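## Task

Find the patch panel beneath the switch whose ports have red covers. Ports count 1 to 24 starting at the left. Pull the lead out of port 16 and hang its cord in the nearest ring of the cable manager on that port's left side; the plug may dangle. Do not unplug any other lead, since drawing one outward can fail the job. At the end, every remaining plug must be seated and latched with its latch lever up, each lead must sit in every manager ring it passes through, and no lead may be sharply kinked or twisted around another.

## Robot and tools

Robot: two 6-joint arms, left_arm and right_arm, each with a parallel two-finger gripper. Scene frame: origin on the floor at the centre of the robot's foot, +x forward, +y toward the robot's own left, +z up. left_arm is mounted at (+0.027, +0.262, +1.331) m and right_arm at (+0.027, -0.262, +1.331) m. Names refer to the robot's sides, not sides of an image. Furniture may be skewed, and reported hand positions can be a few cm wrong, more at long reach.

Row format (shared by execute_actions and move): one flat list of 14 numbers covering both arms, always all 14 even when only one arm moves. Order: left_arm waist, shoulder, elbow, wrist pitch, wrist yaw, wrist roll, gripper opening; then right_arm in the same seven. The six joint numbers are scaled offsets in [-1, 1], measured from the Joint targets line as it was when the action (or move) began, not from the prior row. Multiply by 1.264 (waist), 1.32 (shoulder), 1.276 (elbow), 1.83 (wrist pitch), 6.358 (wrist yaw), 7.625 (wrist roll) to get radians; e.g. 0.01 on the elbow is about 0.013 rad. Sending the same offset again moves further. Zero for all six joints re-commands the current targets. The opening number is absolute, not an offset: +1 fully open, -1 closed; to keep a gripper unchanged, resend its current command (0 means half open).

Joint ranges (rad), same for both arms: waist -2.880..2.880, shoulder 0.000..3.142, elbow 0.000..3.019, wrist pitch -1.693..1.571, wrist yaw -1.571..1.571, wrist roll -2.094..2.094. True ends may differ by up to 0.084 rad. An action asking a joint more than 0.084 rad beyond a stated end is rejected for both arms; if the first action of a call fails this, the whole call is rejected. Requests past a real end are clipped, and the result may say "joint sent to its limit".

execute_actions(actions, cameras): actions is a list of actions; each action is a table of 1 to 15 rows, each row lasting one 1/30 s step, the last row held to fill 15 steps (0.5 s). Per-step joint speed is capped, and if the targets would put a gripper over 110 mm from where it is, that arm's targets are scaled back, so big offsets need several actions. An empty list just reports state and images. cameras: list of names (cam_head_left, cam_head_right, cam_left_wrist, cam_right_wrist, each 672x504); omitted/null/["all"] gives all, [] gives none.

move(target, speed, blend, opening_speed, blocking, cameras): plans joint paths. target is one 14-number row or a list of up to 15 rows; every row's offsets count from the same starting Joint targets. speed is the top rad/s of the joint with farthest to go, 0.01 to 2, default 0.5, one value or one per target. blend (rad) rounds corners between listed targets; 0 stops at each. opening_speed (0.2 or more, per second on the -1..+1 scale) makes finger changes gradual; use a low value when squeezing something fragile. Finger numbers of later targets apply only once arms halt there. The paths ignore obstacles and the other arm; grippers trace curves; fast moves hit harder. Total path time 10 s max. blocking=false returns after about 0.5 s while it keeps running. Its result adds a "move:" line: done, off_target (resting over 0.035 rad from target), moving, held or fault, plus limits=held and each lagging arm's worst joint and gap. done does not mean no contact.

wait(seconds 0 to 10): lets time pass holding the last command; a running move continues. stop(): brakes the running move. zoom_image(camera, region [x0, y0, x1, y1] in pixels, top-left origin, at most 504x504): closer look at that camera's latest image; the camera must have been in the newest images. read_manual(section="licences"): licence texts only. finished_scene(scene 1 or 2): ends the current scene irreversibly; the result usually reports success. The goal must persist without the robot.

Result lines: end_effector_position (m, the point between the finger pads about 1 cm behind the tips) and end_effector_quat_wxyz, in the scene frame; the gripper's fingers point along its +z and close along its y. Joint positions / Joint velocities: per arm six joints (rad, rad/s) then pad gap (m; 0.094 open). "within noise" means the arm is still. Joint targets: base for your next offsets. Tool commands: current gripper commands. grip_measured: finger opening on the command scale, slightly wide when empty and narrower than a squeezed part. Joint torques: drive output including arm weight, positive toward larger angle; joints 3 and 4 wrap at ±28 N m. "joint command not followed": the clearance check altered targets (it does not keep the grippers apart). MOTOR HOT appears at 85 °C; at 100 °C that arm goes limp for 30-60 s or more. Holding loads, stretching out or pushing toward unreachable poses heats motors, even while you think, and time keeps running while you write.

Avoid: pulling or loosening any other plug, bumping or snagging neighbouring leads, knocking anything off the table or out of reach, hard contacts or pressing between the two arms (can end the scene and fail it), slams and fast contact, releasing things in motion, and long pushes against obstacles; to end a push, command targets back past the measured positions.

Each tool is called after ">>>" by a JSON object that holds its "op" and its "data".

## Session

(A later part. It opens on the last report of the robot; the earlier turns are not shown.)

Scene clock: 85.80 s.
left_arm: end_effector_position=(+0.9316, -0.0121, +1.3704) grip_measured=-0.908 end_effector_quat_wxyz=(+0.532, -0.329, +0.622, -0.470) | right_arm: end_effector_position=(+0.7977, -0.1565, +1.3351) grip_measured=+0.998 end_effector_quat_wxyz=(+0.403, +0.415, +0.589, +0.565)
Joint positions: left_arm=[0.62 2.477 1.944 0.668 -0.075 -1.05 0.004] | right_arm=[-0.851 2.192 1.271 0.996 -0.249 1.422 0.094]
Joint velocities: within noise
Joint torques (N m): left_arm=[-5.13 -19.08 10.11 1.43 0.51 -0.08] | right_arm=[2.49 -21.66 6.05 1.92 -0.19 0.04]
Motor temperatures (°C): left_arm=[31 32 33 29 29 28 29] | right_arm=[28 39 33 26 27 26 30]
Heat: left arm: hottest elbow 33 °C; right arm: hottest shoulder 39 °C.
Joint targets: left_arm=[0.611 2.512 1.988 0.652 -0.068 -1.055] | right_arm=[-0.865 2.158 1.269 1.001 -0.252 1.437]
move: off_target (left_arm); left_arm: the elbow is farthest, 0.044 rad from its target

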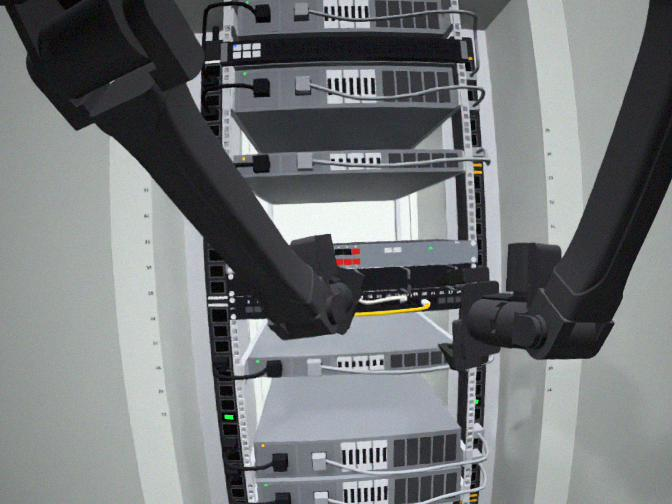

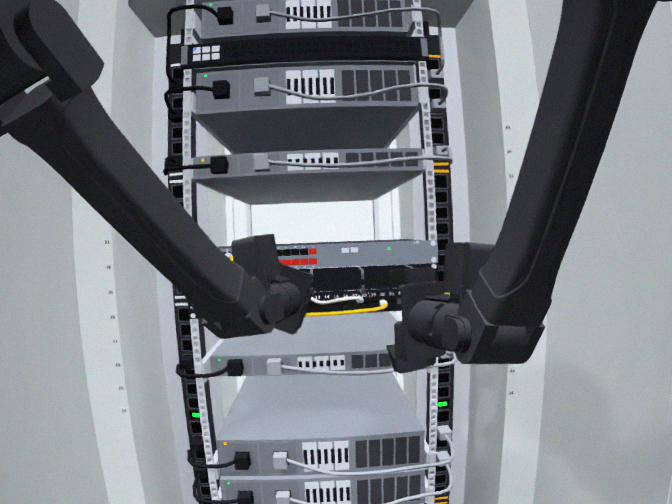

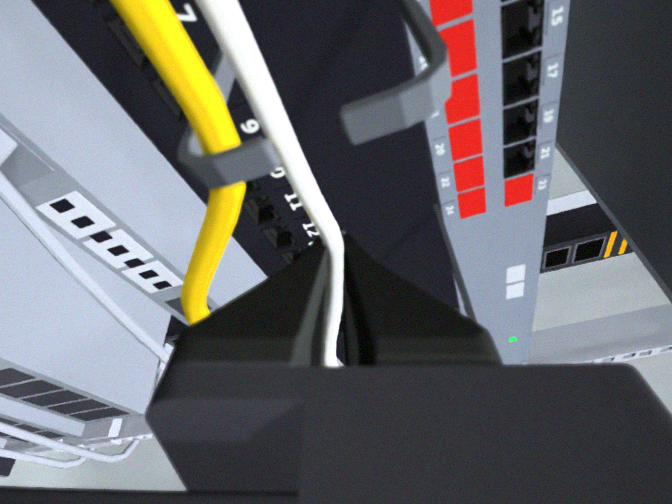

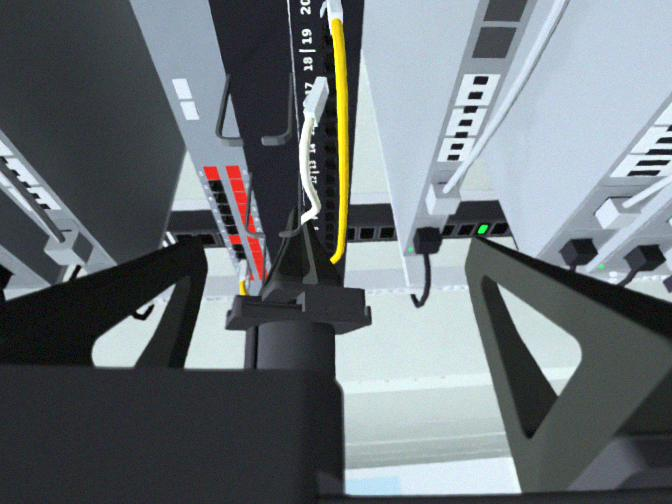

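>>> {"op": "move", "data": {"target": [-0.0245,-0.1341,-0.2414,0.0842,-0.0035,-0.0007,-0.95,0,0,0,0,0,0,1], "speed": 0.12}}

>>> {"op": "zoom_image", "data": {"camera": "cam_right_wrist", "region": [180, 50, 430, 300]}}

>>> {"op": "zoom_image", "data": {"camera": "cam_head_left", "region": [300, 230, 460, 350]}}

Scene clock: 91.10 s.
left_arm: end_effector_position=(+0.8800, -0.0055, +1.3799) grip_measured=-0.908 end_effector_quat_wxyz=(+0.529, -0.332, +0.624, -0.470) | right_arm: end_effector_position=(+0.7974, -0.1564, +1.3348) grip_measured=+0.998 end_effector_quat_wxyz=(+0.402, +0.415, +0.589, +0.565)
Joint positions: left_arm=[0.604 2.348 1.694 0.782 -0.09 -1.054 0.004] | right_arm=[-0.851 2.192 1.27 0.996 -0.25 1.423 0.094]
Joint velocities: within noise
Joint torques (N m): left_arm=[-6.07 -20.01 5.5 3.02 0.24 -0.12] | right_arm=[2.61 -21.66 6.04 1.96 -0.17 0.03]
Motor temperatures (°C): left_arm=[31 33 33 29 29 28 29] | right_arm=[28 40 33 26 27 26 30]
Heat: left arm: hottest shoulder 33 °C; right arm: hottest shoulder 40 °C.
Joint targets: left_arm=[0.580 2.334 1.681 0.806 -0.090 -1.060] | right_arm=[-0.865 2.158 1.269 1.001 -0.252 1.437]
move: done

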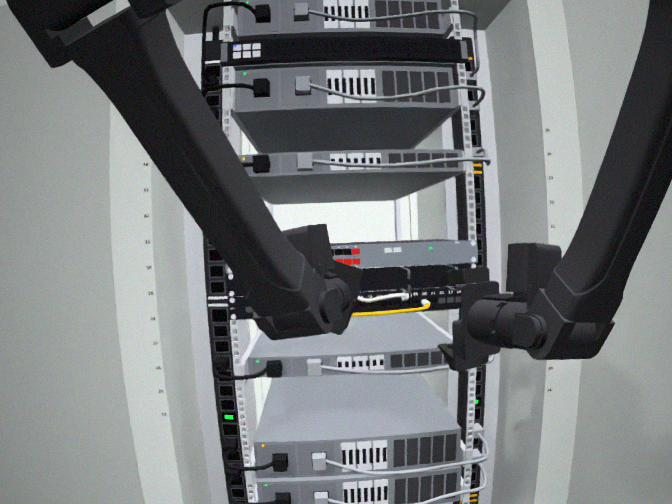

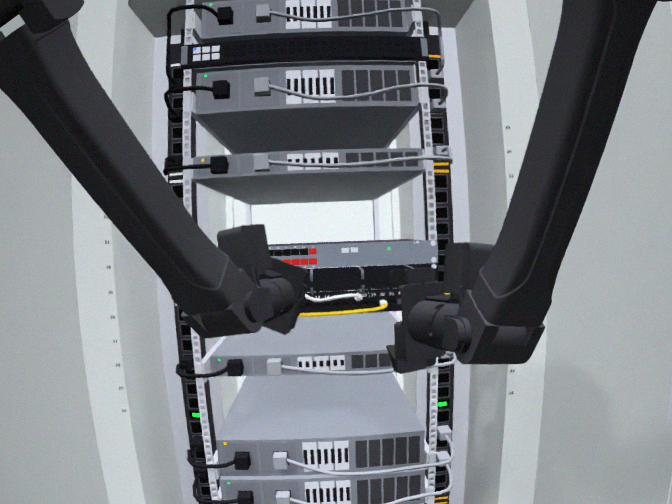

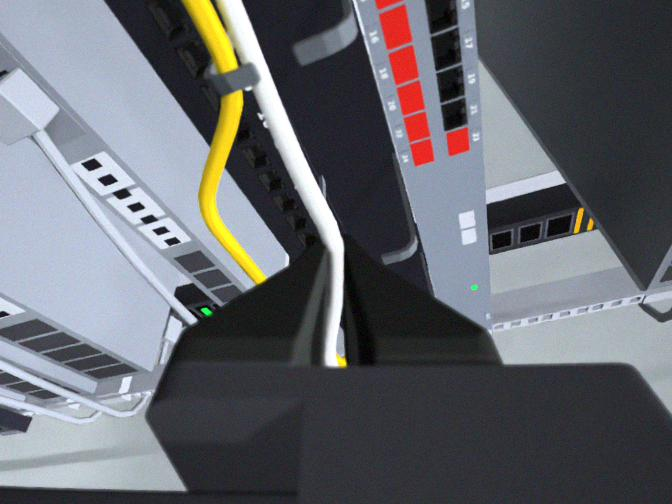

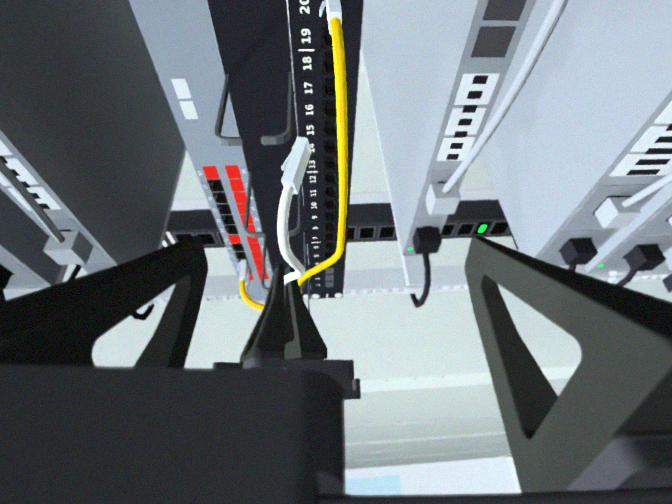

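Scaled by 2.016 from the camera's 672x504 image, which has a finer 960x720 frame.

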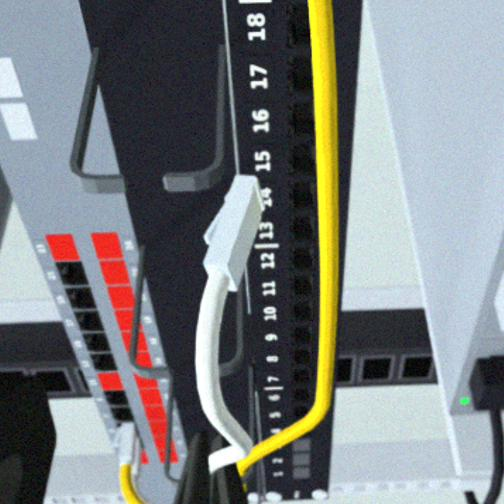

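Scaled by 3.150 from the camera's 672x504 image, which has a finer 960x720 frame.

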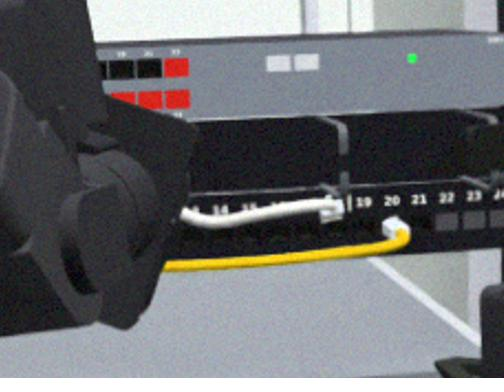

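>>> {"op": "move", "data": {"target": [0.0253,-0.0177,-0.0141,-0.0164,0,0,-0.95,0,0,0,0,0,0,1], "speed": 0.1, "cameras": ["cam_left_wrist","cam_right_wrist"]}}

>>> {"op": "zoom_image", "data": {"camera": "cam_right_wrist", "region": [180, 50, 430, 300]}}

Scene clock: 93.67 s.
left_arm: end_effector_position=(+0.8765, -0.0026, +1.3903) grip_measured=-0.908 end_effector_quat_wxyz=(+0.530, -0.332, +0.623, -0.471) | right_arm: end_effector_position=(+0.7974, -0.1564, +1.3348) grip_measured=+0.998 end_effector_quat_wxyz=(+0.402, +0.415, +0.589, +0.565)
Joint positions: left_arm=[0.604 2.322 1.671 0.783 -0.09 -1.054 0.004] | right_arm=[-0.851 2.192 1.27 0.996 -0.25 1.423 0.094]
Joint velocities: within noise
Joint torques (N m): left_arm=[-3.19 -20.07 5.9 1.84 0.24 -0.02] | right_arm=[2.78 -21.89 5.98 2.06 -0.18 0.04]
Motor temperatures (°C): left_arm=[31 34 33 30 29 28 29] | right_arm=[28 40 33 26 27 26 30]
Heat: left arm: hottest shoulder 34 °C; right arm: hottest shoulder 40 °C.
Joint targets: left_arm=[0.612 2.311 1.662 0.776 -0.090 -1.060] | right_arm=[-0.865 2.158 1.269 1.001 -0.252 1.437]
move: done
Images, in order (width x height): cam_left_wrist 672x504, cam_right_wrist 672x504.

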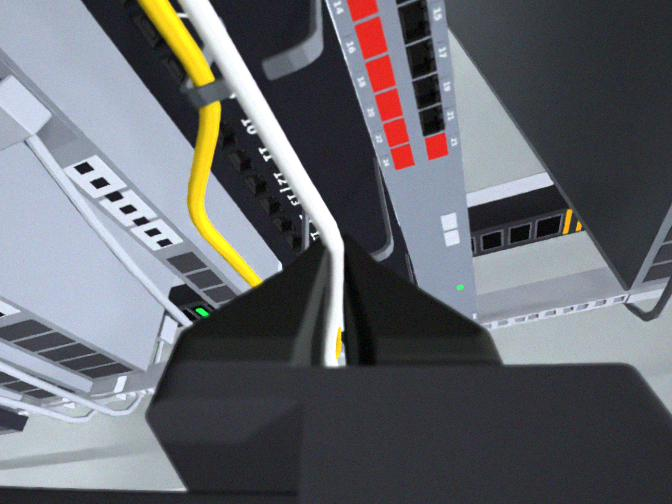

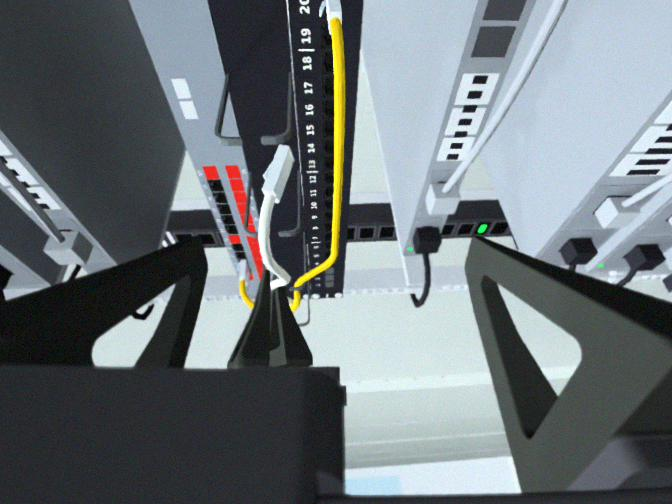

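Scaled by 2.016 from the camera's 672x504 image, which has a finer 960x720 frame.

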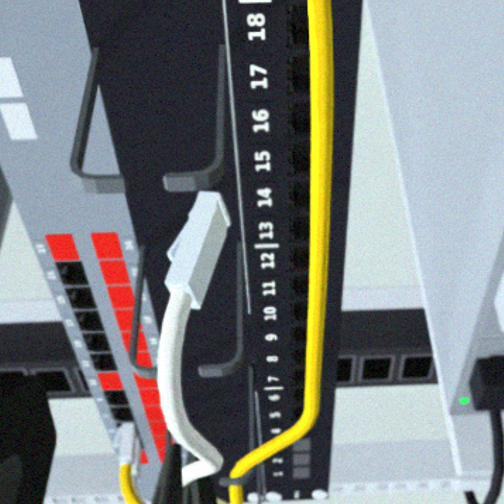

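>>> {"op": "move", "data": {"target": [0.0225,0.036,0,0.016,0,0,-0.95,0,0,0,0,0,0,1], "speed": 0.1, "cameras": ["cam_left_wrist","cam_right_wrist"]}}

>>> {"op": "zoom_image", "data": {"camera": "cam_right_wrist", "region": [180, 50, 430, 300]}}

Scene clock: 95.27 s.
left_arm: end_effector_position=(+0.8801, +0.0104, +1.3819) grip_measured=-0.908 end_effector_quat_wxyz=(+0.531, -0.336, +0.624, -0.464) | right_arm: end_effector_position=(+0.7974, -0.1564, +1.3348) grip_measured=+0.998 end_effector_quat_wxyz=(+0.402, +0.415, +0.589, +0.565)
Joint positions: left_arm=[0.621 2.329 1.671 0.783 -0.088 -1.054 0.004] | right_arm=[-0.851 2.192 1.27 0.996 -0.25 1.423 0.094]
Joint velocities: within noise
Joint torques (N m): left_arm=[-2.14 -16.85 5.91 2.97 0.09 -0.04] | right_arm=[2.55 -21.77 5.98 1.95 -0.17 0.01]
Motor temperatures (°C): left_arm=[31 34 33 30 29 28 29] | right_arm=[28 41 33 26 27 26 30]
Heat: left arm: hottest shoulder 34 °C; right arm: hottest shoulder 41 °C.
Joint targets: left_arm=[0.640 2.359 1.662 0.805 -0.090 -1.060] | right_arm=[-0.865 2.158 1.269 1.001 -0.252 1.437]
move: done
Images, in order (width x height): cam_left_wrist 672x504, cam_right_wrist 672x504.

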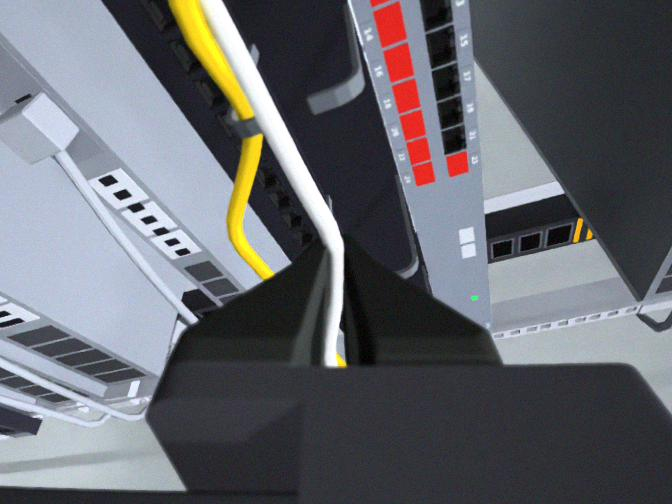

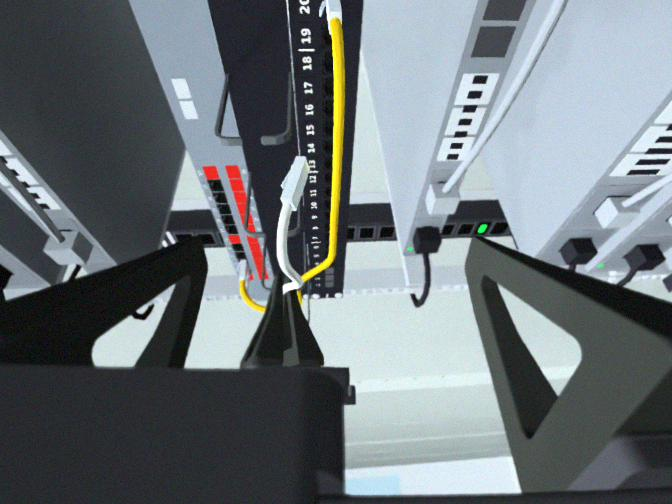

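Scaled by 2.016 from the camera's 672x504 image, which has a finer 960x720 frame.

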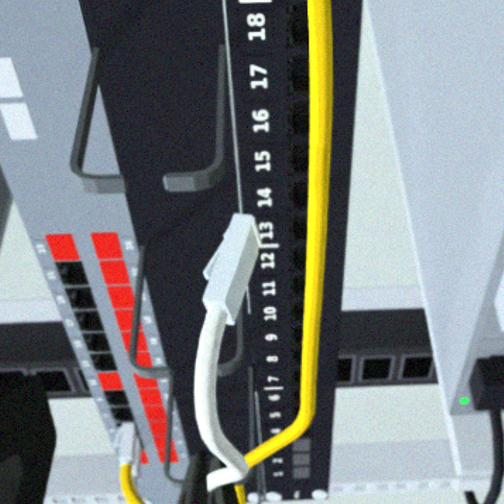

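>>> {"op": "move", "data": {"target": [0,0,0,0,0,-0.015,-0.95,0,0,0,0,0,0,1], "speed": 0.2, "cameras": ["cam_left_wrist","cam_right_wrist"]}}

>>> {"op": "zoom_image", "data": {"camera": "cam_right_wrist", "region": [220, 130, 360, 300]}}

Scene clock: 97.10 s.
left_arm: end_effector_position=(+0.8801, +0.0105, +1.3826) grip_measured=-0.908 end_effector_quat_wxyz=(+0.505, -0.370, +0.604, -0.494) | right_arm: end_effector_position=(+0.7974, -0.1564, +1.3348) grip_measured=+0.998 end_effector_quat_wxyz=(+0.402, +0.415, +0.589, +0.565)
Joint positions: left_arm=[0.621 2.329 1.671 0.785 -0.088 -1.164 0.004] | right_arm=[-0.851 2.192 1.27 0.996 -0.25 1.423 0.094]
Joint velocities: within noise
Joint torques (N m): left_arm=[-2.78 -17.26 5.78 2.91 0.09 -0.05] | right_arm=[2.26 -21.77 6.01 1.98 -0.19 0.03]
Motor temperatures (°C): left_arm=[31 34 33 30 29 28 29] | right_arm=[28 41 33 26 27 26 30]
Heat: left arm: hottest shoulder 34 °C; right arm: hottest shoulder 41 °C.
Joint targets: left_arm=[0.640 2.359 1.662 0.805 -0.090 -1.174] | right_arm=[-0.865 2.158 1.269 1.001 -0.252 1.437]
move: done
Images, in order (width x height): cam_left_wrist 672x504, cam_right_wrist 672x504.

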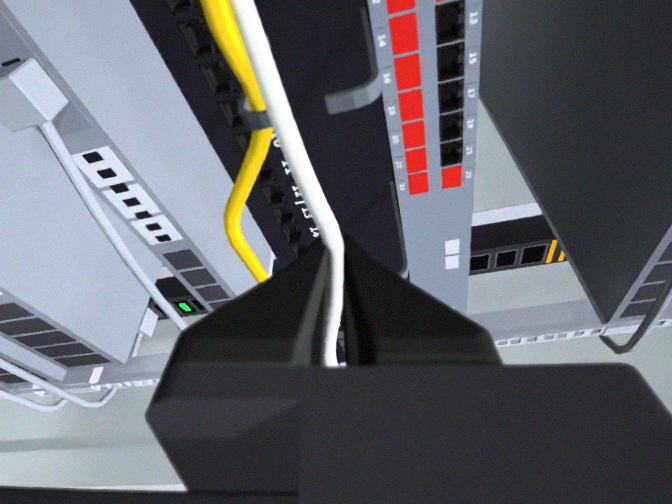

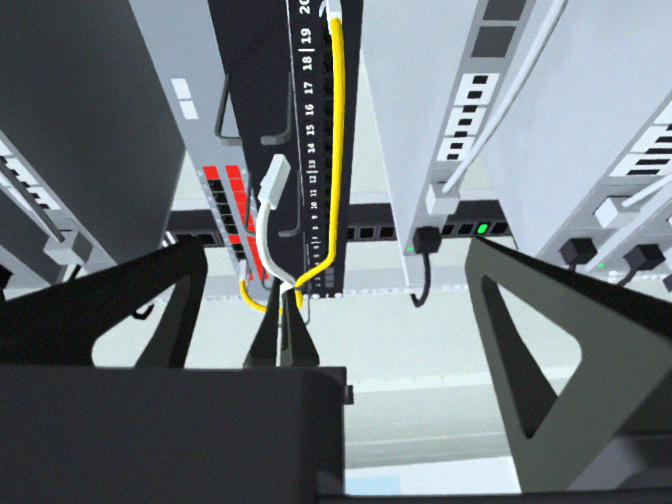

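Scaled by 2.965 from the camera's 672x504 image, which has a finer 960x720 frame.

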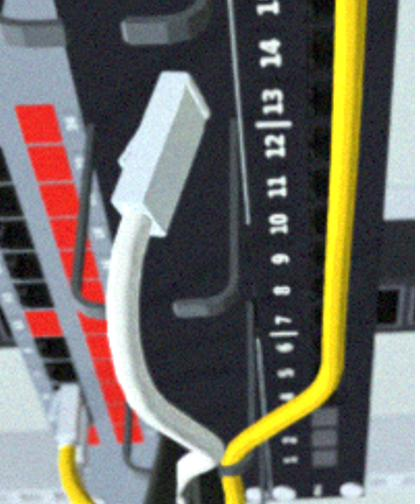

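>>> {"op": "move", "data": {"target": [0,0,0,0,0,0.0075,-0.95,0,0,0,0,0,0,1], "speed": 0.2, "cameras": ["cam_right_wrist"]}}

>>> {"op": "zoom_image", "data": {"camera": "cam_right_wrist", "region": [220, 130, 360, 300]}}

Scene clock: 98.57 s.
left_arm: end_effector_position=(+0.8801, +0.0105, +1.3826) grip_measured=-0.908 end_effector_quat_wxyz=(+0.516, -0.357, +0.611, -0.483) | right_arm: end_effector_position=(+0.7974, -0.1564, +1.3348) grip_measured=+0.998 end_effector_quat_wxyz=(+0.402, +0.415, +0.589, +0.565)
Joint positions: left_arm=[0.621 2.329 1.671 0.785 -0.088 -1.122 0.004] | right_arm=[-0.851 2.192 1.27 0.996 -0.25 1.423 0.094]
Joint velocities: within noise
Joint torques (N m): left_arm=[-3.02 -16.85 5.86 2.84 0.1 0] | right_arm=[2.61 -21.83 6.05 1.94 -0.16 0.01]
Motor temperatures (°C): left_arm=[31 35 33 30 29 28 29] | right_arm=[28 41 33 26 27 26 30]
Heat: left arm: hottest shoulder 35 °C; right arm: hottest shoulder 41 °C.
Joint targets: left_arm=[0.640 2.359 1.662 0.805 -0.090 -1.117] | right_arm=[-0.865 2.158 1.269 1.001 -0.252 1.437]
move: done
Images, in order (width x height): cam_right_wrist 672x504.

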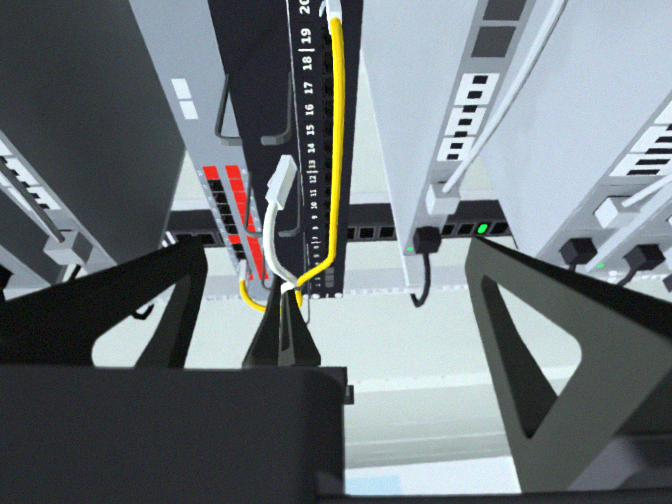

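Scaled by 2.965 from the camera's 672x504 image, which has a finer 960x720 frame.

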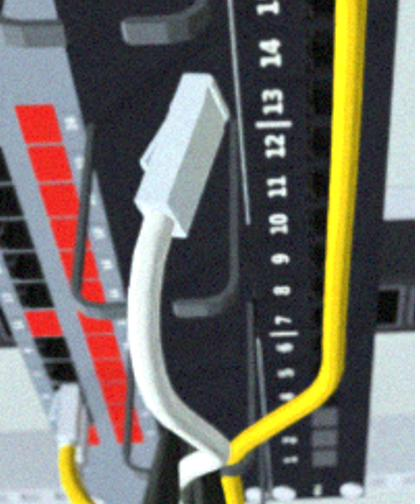

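>>> {"op": "move", "data": {"target": [[0,0,0.0415,-0.0175,0,0,-0.95,0,0,0,0,0,0,1],[0.0059,0.024,0.1015,-0.041,-0.0012,0,-0.95,0,0,0,0,0,0,1]], "speed": 0.08, "cameras": ["cam_left_wrist","cam_right_wrist"]}}

>>> {"op": "zoom_image", "data": {"camera": "cam_right_wrist", "region": [220, 130, 360, 300]}}

Scene clock: 101.87 s.
left_arm: end_effector_position=(+0.8985, +0.0103, +1.3864) grip_measured=-0.908 end_effector_quat_wxyz=(+0.519, -0.358, +0.608, -0.482) | right_arm: end_effector_position=(+0.7974, -0.1564, +1.3348) grip_measured=+0.998 end_effector_quat_wxyz=(+0.402, +0.415, +0.589, +0.565)
Joint positions: left_arm=[0.626 2.359 1.747 0.744 -0.09 -1.121 0.004] | right_arm=[-0.851 2.192 1.27 0.996 -0.25 1.423 0.094]
Joint velocities: within noise
Joint torques (N m): left_arm=[-2.49 -17.67 9.88 1.52 -0.09 0.05] | right_arm=[2.61 -21.6 6.06 1.94 -0.18 0.06]
Motor temperatures (°C): left_arm=[31 35 33 30 29 28 29] | right_arm=[28 41 33 26 27 26 30]
Heat: left arm: hottest shoulder 35 °C; right arm: hottest shoulder 41 °C.
Joint targets: left_arm=[0.647 2.390 1.792 0.730 -0.098 -1.117] | right_arm=[-0.865 2.158 1.269 1.001 -0.252 1.437]
move: off_target (left_arm); left_arm: the elbow is farthest, 0.044 rad from its target
Images, in order (width x height): cam_left_wrist 672x504, cam_right_wrist 672x504.

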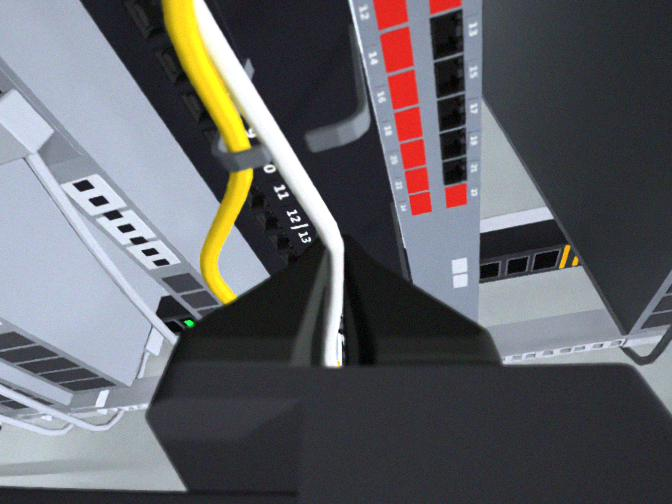

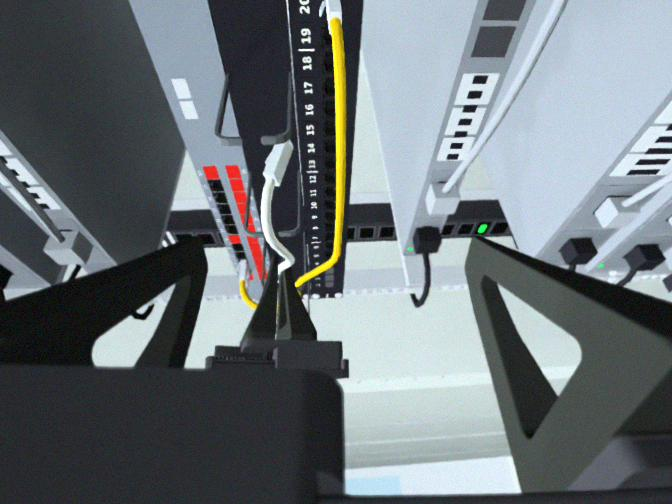

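Scaled by 2.965 from the camera's 672x504 image, which has a finer 960x720 frame.

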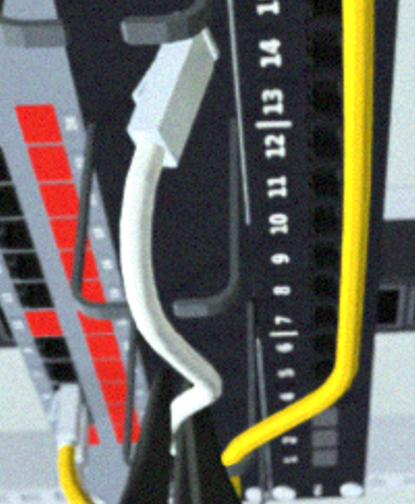

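>>> {"op": "move", "data": {"target": [0,0,0,0,0,0.0036,-0.95,0,0,0,0,0,0,1], "speed": 0.2, "cameras": ["cam_right_wrist"]}}

>>> {"op": "zoom_image", "data": {"camera": "cam_right_wrist", "region": [230, 180, 310, 270]}}

Scene clock: 104.00 s.
left_arm: end_effector_position=(+0.8985, +0.0103, +1.3860) grip_measured=-0.908 end_effector_quat_wxyz=(+0.525, -0.351, +0.613, -0.475) | right_arm: end_effector_position=(+0.7974, -0.1564, +1.3348) grip_measured=+0.998 end_effector_quat_wxyz=(+0.402, +0.415, +0.589, +0.565)
Joint positions: left_arm=[0.626 2.359 1.747 0.744 -0.09 -1.097 0.004] | right_arm=[-0.851 2.192 1.27 0.996 -0.25 1.423 0.094]
Joint velocities: within noise
Joint torques (N m): left_arm=[-2.78 -18.55 9.76 1.57 -0.1 0.03] | right_arm=[2.55 -21.6 6.06 1.98 -0.14 0.02]
Motor temperatures (°C): left_arm=[31 35 33 30 29 28 29] | right_arm=[28 42 33 26 27 26 30]
Heat: left arm: hottest shoulder 35 °C; right arm: hottest shoulder 42 °C.
Joint targets: left_arm=[0.647 2.391 1.792 0.730 -0.098 -1.090] | right_arm=[-0.865 2.158 1.269 1.001 -0.252 1.437]
move: off_target (left_arm); left_arm: the elbow is farthest, 0.045 rad from its target
Images, in order (width x height): cam_right_wrist 672x504.

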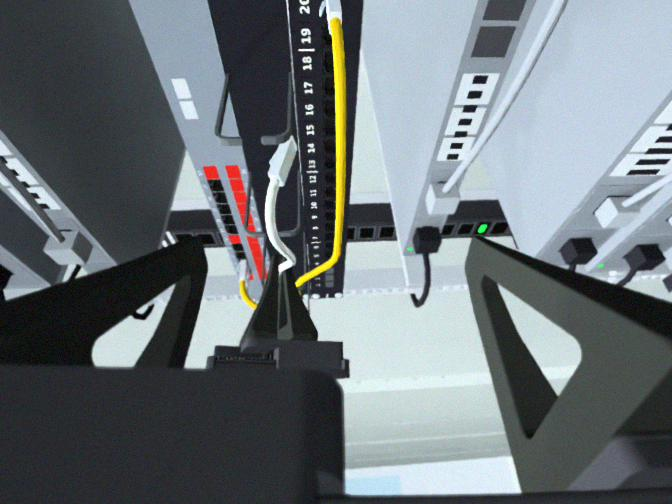

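Scaled by 5.600 from the camera's 672x504 image, which has a finer 960x720 frame.

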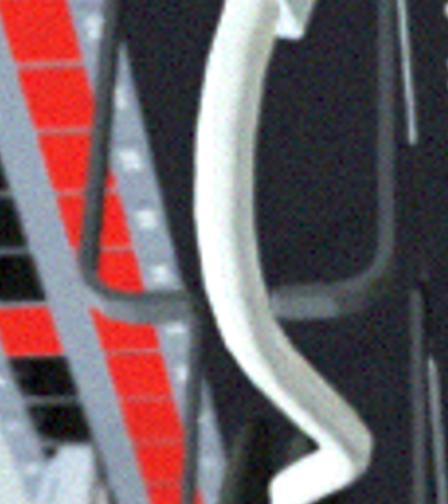

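>>> {"op": "move", "data": {"target": [0.0063,0.0299,0.0596,-0.0202,-0.0011,0,-0.95,0,0,0,0,0,0,1], "speed": 0.06, "cameras": ["cam_left_wrist","cam_right_wrist"]}}

>>> {"op": "zoom_image", "data": {"camera": "cam_right_wrist", "region": [220, 120, 340, 270]}}

Scene clock: 106.20 s.
left_arm: end_effector_position=(+0.9143, +0.0131, +1.3761) grip_measured=-0.908 end_effector_quat_wxyz=(+0.526, -0.356, +0.615, -0.468) | right_arm: end_effector_position=(+0.7974, -0.1564, +1.3348) grip_measured=+0.998 end_effector_quat_wxyz=(+0.402, +0.415, +0.589, +0.565)
Joint positions: left_arm=[0.634 2.401 1.818 0.705 -0.098 -1.095 0.004] | right_arm=[-0.851 2.192 1.27 0.996 -0.25 1.423 0.094]
Joint velocities: within noise
Joint torques (N m): left_arm=[-2.61 -17.73 10.18 1.68 -0.11 0.03] | right_arm=[2.43 -21.83 6.06 1.98 -0.17 0.03]
Motor temperatures (°C): left_arm=[31 35 34 30 29 28 29] | right_arm=[28 42 33 26 27 25 30]
Heat: left arm: hottest shoulder 35 °C; right arm: hottest shoulder 42 °C.
Joint targets: left_arm=[0.655 2.430 1.868 0.693 -0.105 -1.090] | right_arm=[-0.865 2.158 1.269 1.001 -0.252 1.437]
move: off_target (left_arm); left_arm: the elbow is farthest, 0.050 rad from its target
Images, in order (width x height): cam_left_wrist 672x504, cam_right_wrist 672x504.

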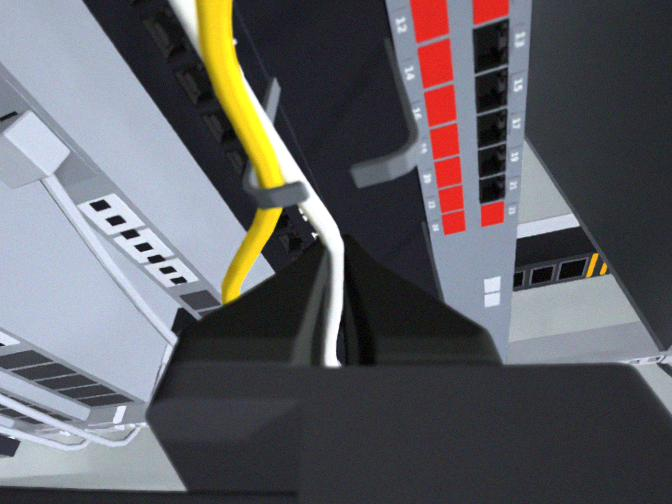

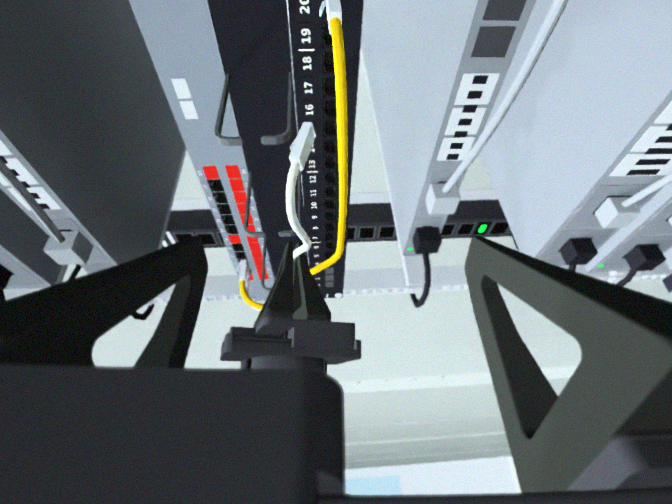

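Scaled by 3.360 from the camera's 672x504 image, which has a finer 960x720 frame.

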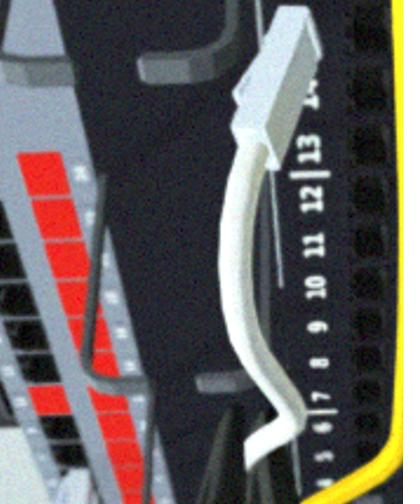

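>>> {"op": "zoom_image", "data": {"camera": "cam_right_wrist", "region": [260, 200, 320, 270]}}

>>> {"op": "wait", "data": {"seconds": 0.1}}

>>> {"op": "zoom_image", "data": {"camera": "cam_head_left", "region": [300, 230, 440, 330]}}

>>> {"op": "zoom_image", "data": {"camera": "cam_head_right", "region": [260, 230, 400, 330]}}

Scaled by 7.200 from the camera's 672x504 image, which has a finer 960x720 frame.

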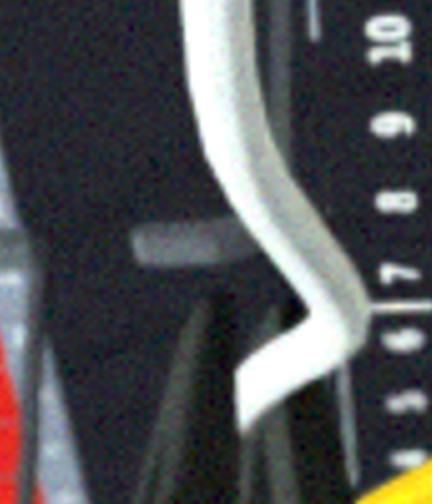

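Scene clock: 107.70 s.
left_arm: end_effector_position=(+0.9142, +0.0130, +1.3756) grip_measured=-0.908 end_effector_quat_wxyz=(+0.525, -0.356, +0.615, -0.467) | right_arm: end_effector_position=(+0.7974, -0.1564, +1.3348) grip_measured=+0.998 end_effector_quat_wxyz=(+0.402, +0.415, +0.589, +0.565)
Joint positions: left_arm=[0.634 2.402 1.818 0.705 -0.098 -1.095 0.004] | right_arm=[-0.851 2.192 1.27 0.996 -0.25 1.423 0.094]
Joint velocities: within noise
Joint torques (N m): left_arm=[-2.37 -18.2 10.35 1.44 -0.08 0.01] | right_arm=[2.61 -21.6 6.02 2 -0.16 0.05]
Motor temperatures (°C): left_arm=[31 35 34 30 29 28 29] | right_arm=[28 42 32 26 27 25 30]
Heat: left arm: hottest shoulder 35 °C; right arm: hottest shoulder 42 °C.
Joint targets: left_arm=[0.655 2.430 1.868 0.693 -0.105 -1.090] | right_arm=[-0.865 2.158 1.269 1.001 -0.252 1.437]
Tool commands: left_gripper/opening=-0.95 right_gripper/opening=+1.0
wait: 0.10 s; at rest from the start

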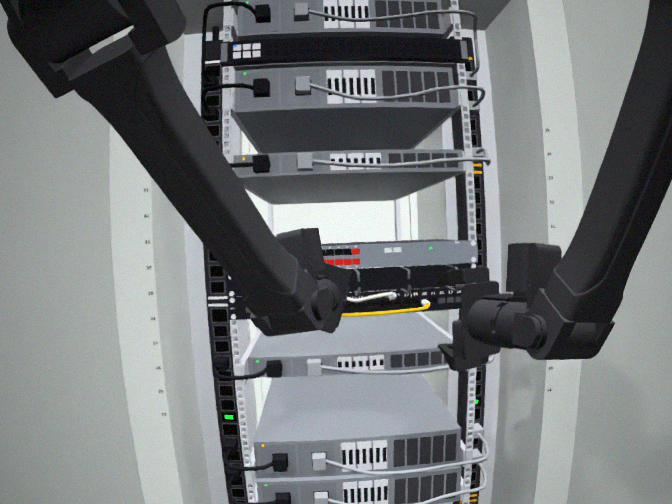

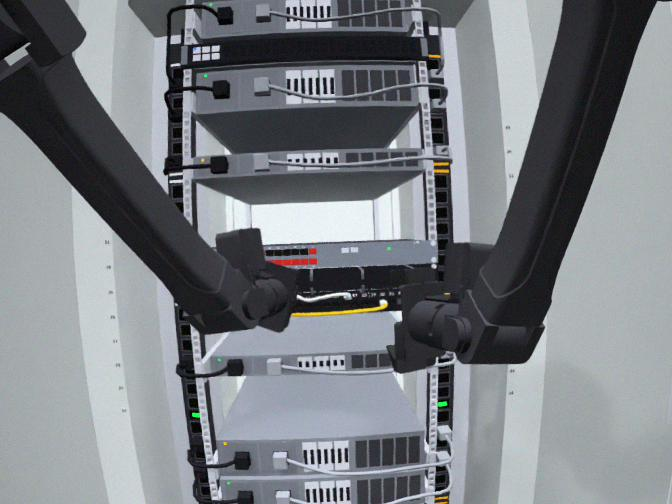

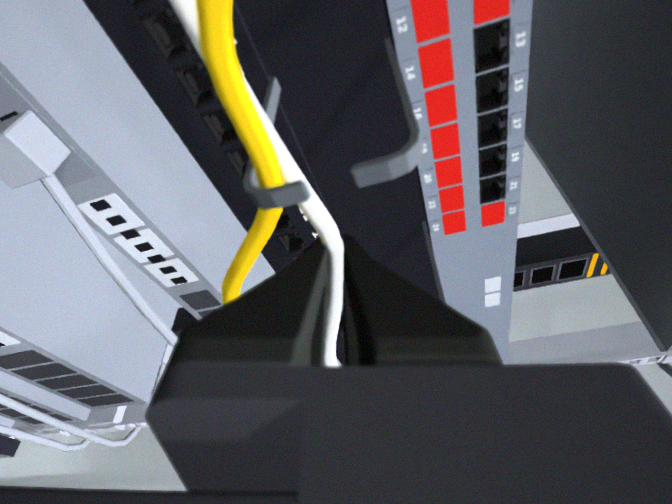

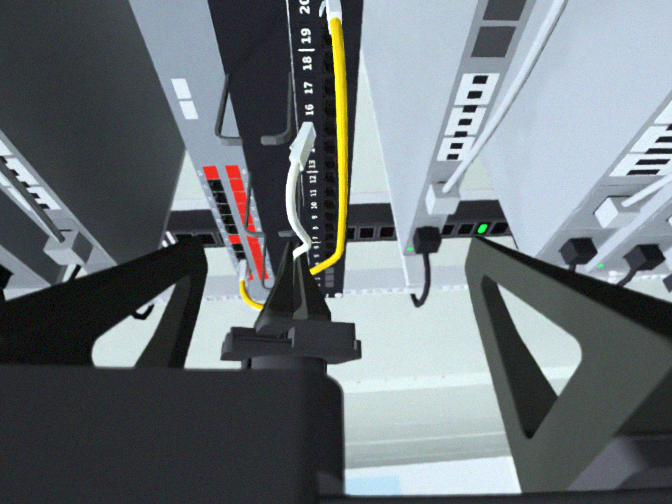

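Scaled by 3.600 from the camera's 672x504 image, which has a finer 960x720 frame.

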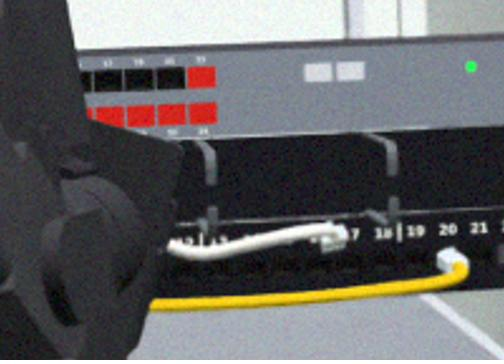

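Scaled by 3.600 from the camera's 672x504 image, which has a finer 960x720 frame.

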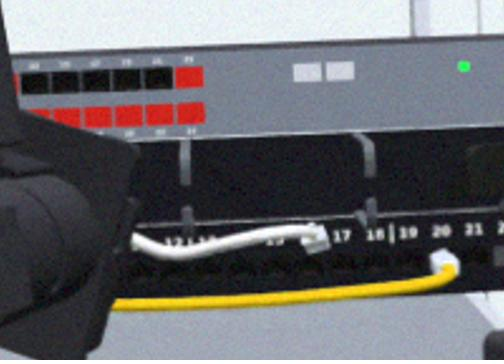

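>>> {"op": "move", "data": {"target": [[-0.0063,-0.0652,-0.123,0.047,0.0011,0,-0.95,0,0,0,0,0,0,1],[-0.0063,-0.0758,-0.123,0.0393,0.0011,0,-0.95,0,0,0,0,0,0,1]], "speed": 0.1, "cameras": ["cam_head_right","cam_left_wrist","cam_right_wrist"]}}

>>> {"op": "zoom_image", "data": {"camera": "cam_right_wrist", "region": [220, 120, 340, 290]}}

>>> {"op": "zoom_image", "data": {"camera": "cam_head_right", "region": [260, 230, 400, 330]}}

Scene clock: 110.63 s.
left_arm: end_effector_position=(+0.8955, +0.0190, +1.3822) grip_measured=-0.908 end_effector_quat_wxyz=(+0.526, -0.354, +0.614, -0.469) | right_arm: end_effector_position=(+0.7974, -0.1564, +1.3348) grip_measured=+0.998 end_effector_quat_wxyz=(+0.402, +0.415, +0.589, +0.565)
Joint positions: left_arm=[0.634 2.351 1.724 0.753 -0.093 -1.094 0.004] | right_arm=[-0.851 2.192 1.27 0.996 -0.25 1.423 0.094]
Joint velocities: within noise
Joint torques (N m): left_arm=[-3.37 -21.01 5.81 2.43 -0.04 -0.02] | right_arm=[2.43 -21.71 6.05 1.88 -0.15 0.02]
Motor temperatures (°C): left_arm=[31 35 34 30 29 28 29] | right_arm=[28 42 32 26 27 25 30]
Heat: left arm: hottest shoulder 35 °C; right arm: hottest shoulder 42 °C.
Joint targets: left_arm=[0.647 2.330 1.711 0.765 -0.098 -1.089] | right_arm=[-0.865 2.158 1.269 1.001 -0.252 1.437]
move: done
Images, in order (width x height): cam_head_right 672x504, cam_left_wrist 672x504, cam_right_wrist 672x504.

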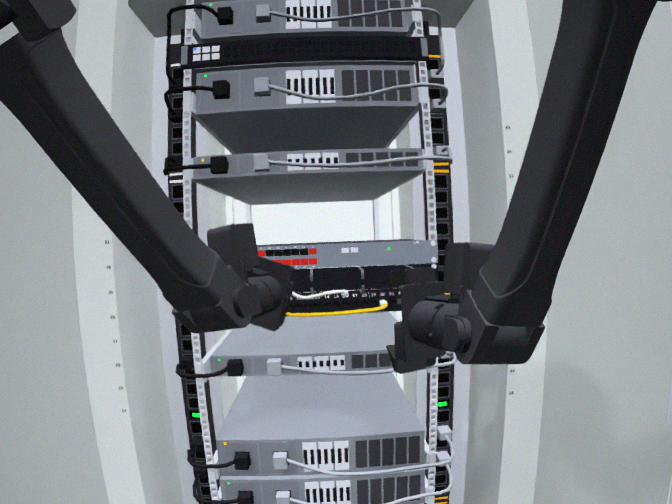

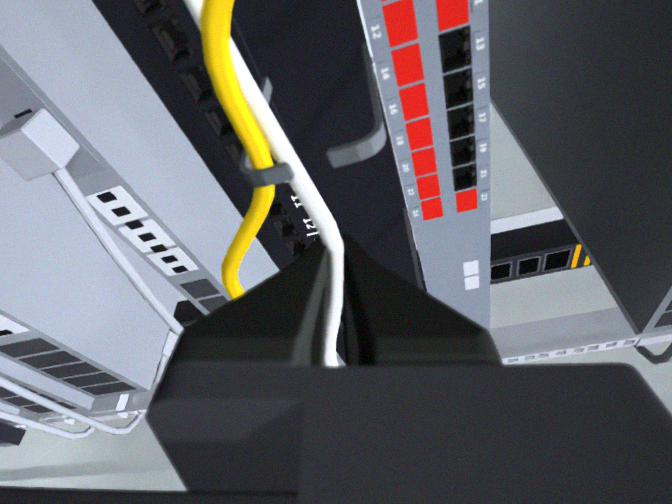

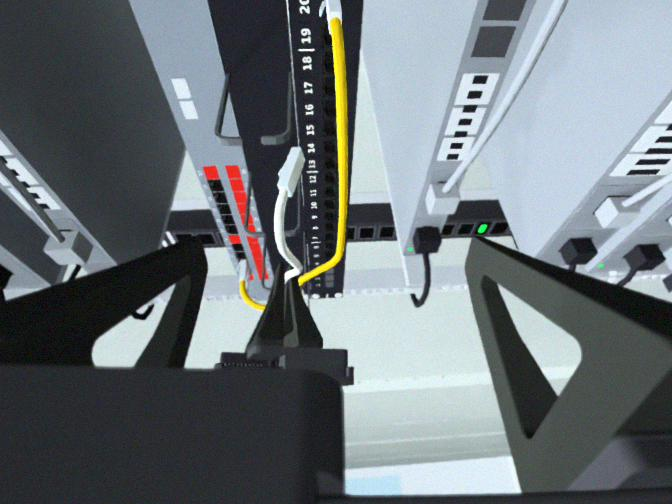

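Scaled by 2.965 from the camera's 672x504 image, which has a finer 960x720 frame.

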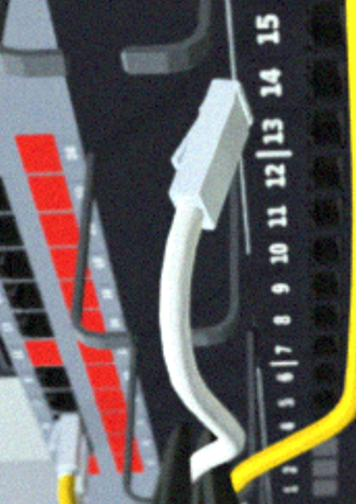

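Scaled by 3.600 from the camera's 672x504 image, which has a finer 960x720 frame.

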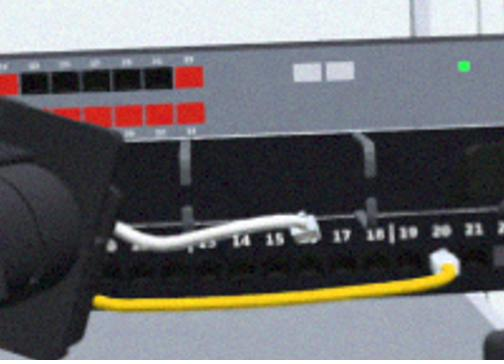

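>>> {"op": "move", "data": {"target": [0,0,0,0,0,-0.0064,-0.95,0,0,0,0,0,0,1], "speed": 0.2, "cameras": ["cam_head_right","cam_right_wrist"]}}

>>> {"op": "zoom_image", "data": {"camera": "cam_right_wrist", "region": [220, 120, 340, 290]}}

>>> {"op": "zoom_image", "data": {"camera": "cam_head_right", "region": [270, 250, 370, 320]}}

Scene clock: 112.17 s.
left_arm: end_effector_position=(+0.8956, +0.0190, +1.3832) grip_measured=-0.908 end_effector_quat_wxyz=(+0.517, -0.365, +0.607, -0.480) | right_arm: end_effector_position=(+0.7974, -0.1564, +1.3348) grip_measured=+0.998 end_effector_quat_wxyz=(+0.402, +0.415, +0.589, +0.565)
Joint positions: left_arm=[0.634 2.35 1.724 0.753 -0.092 -1.132 0.004] | right_arm=[-0.851 2.192 1.27 0.996 -0.25 1.423 0.094]
Joint velocities: within noise
Joint torques (N m): left_arm=[-2.37 -21.54 5.76 2.48 0.01 -0.04] | right_arm=[2.61 -21.77 6.06 1.95 -0.17 0.04]
Motor temperatures (°C): left_arm=[31 35 34 30 29 28 29] | right_arm=[28 42 32 26 27 25 30]
Heat: left arm: hottest shoulder 35 °C; right arm: hottest shoulder 42 °C.
Joint targets: left_arm=[0.647 2.330 1.711 0.765 -0.098 -1.138] | right_arm=[-0.865 2.158 1.269 1.001 -0.252 1.437]
move: done
Images, in order (width x height): cam_head_right 672x504, cam_right_wrist 672x504.

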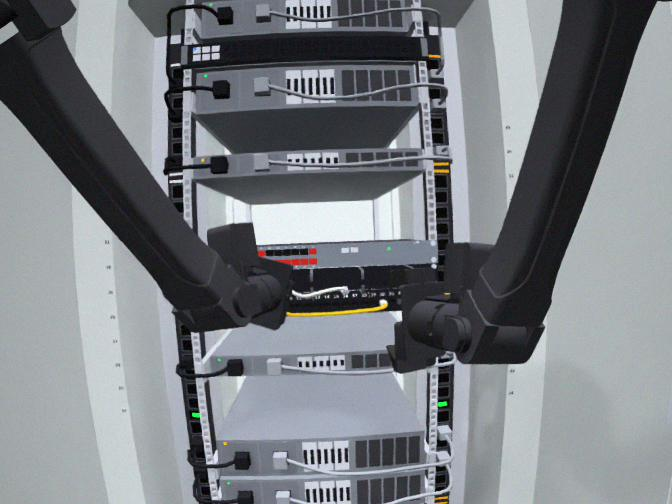

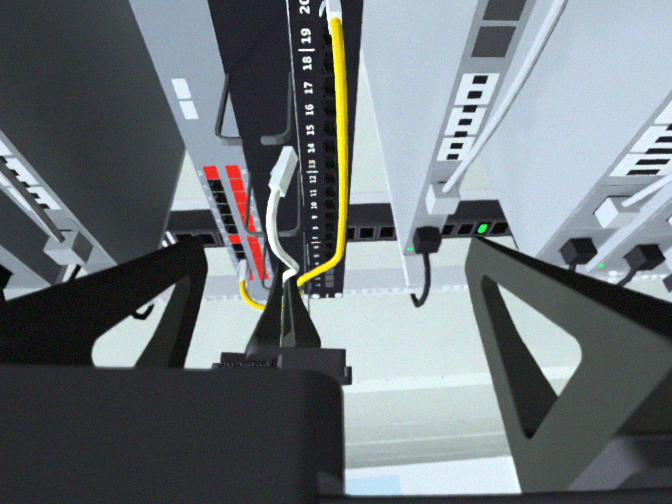

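Scaled by 2.965 from the camera's 672x504 image, which has a finer 960x720 frame.

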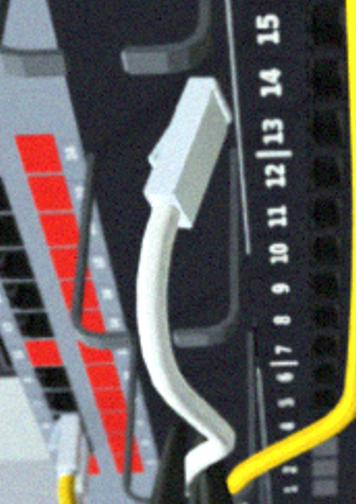

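Scaled by 5.040 from the camera's 672x504 image, which has a finer 960x720 frame.

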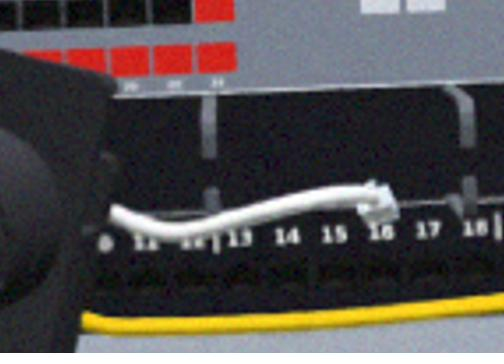

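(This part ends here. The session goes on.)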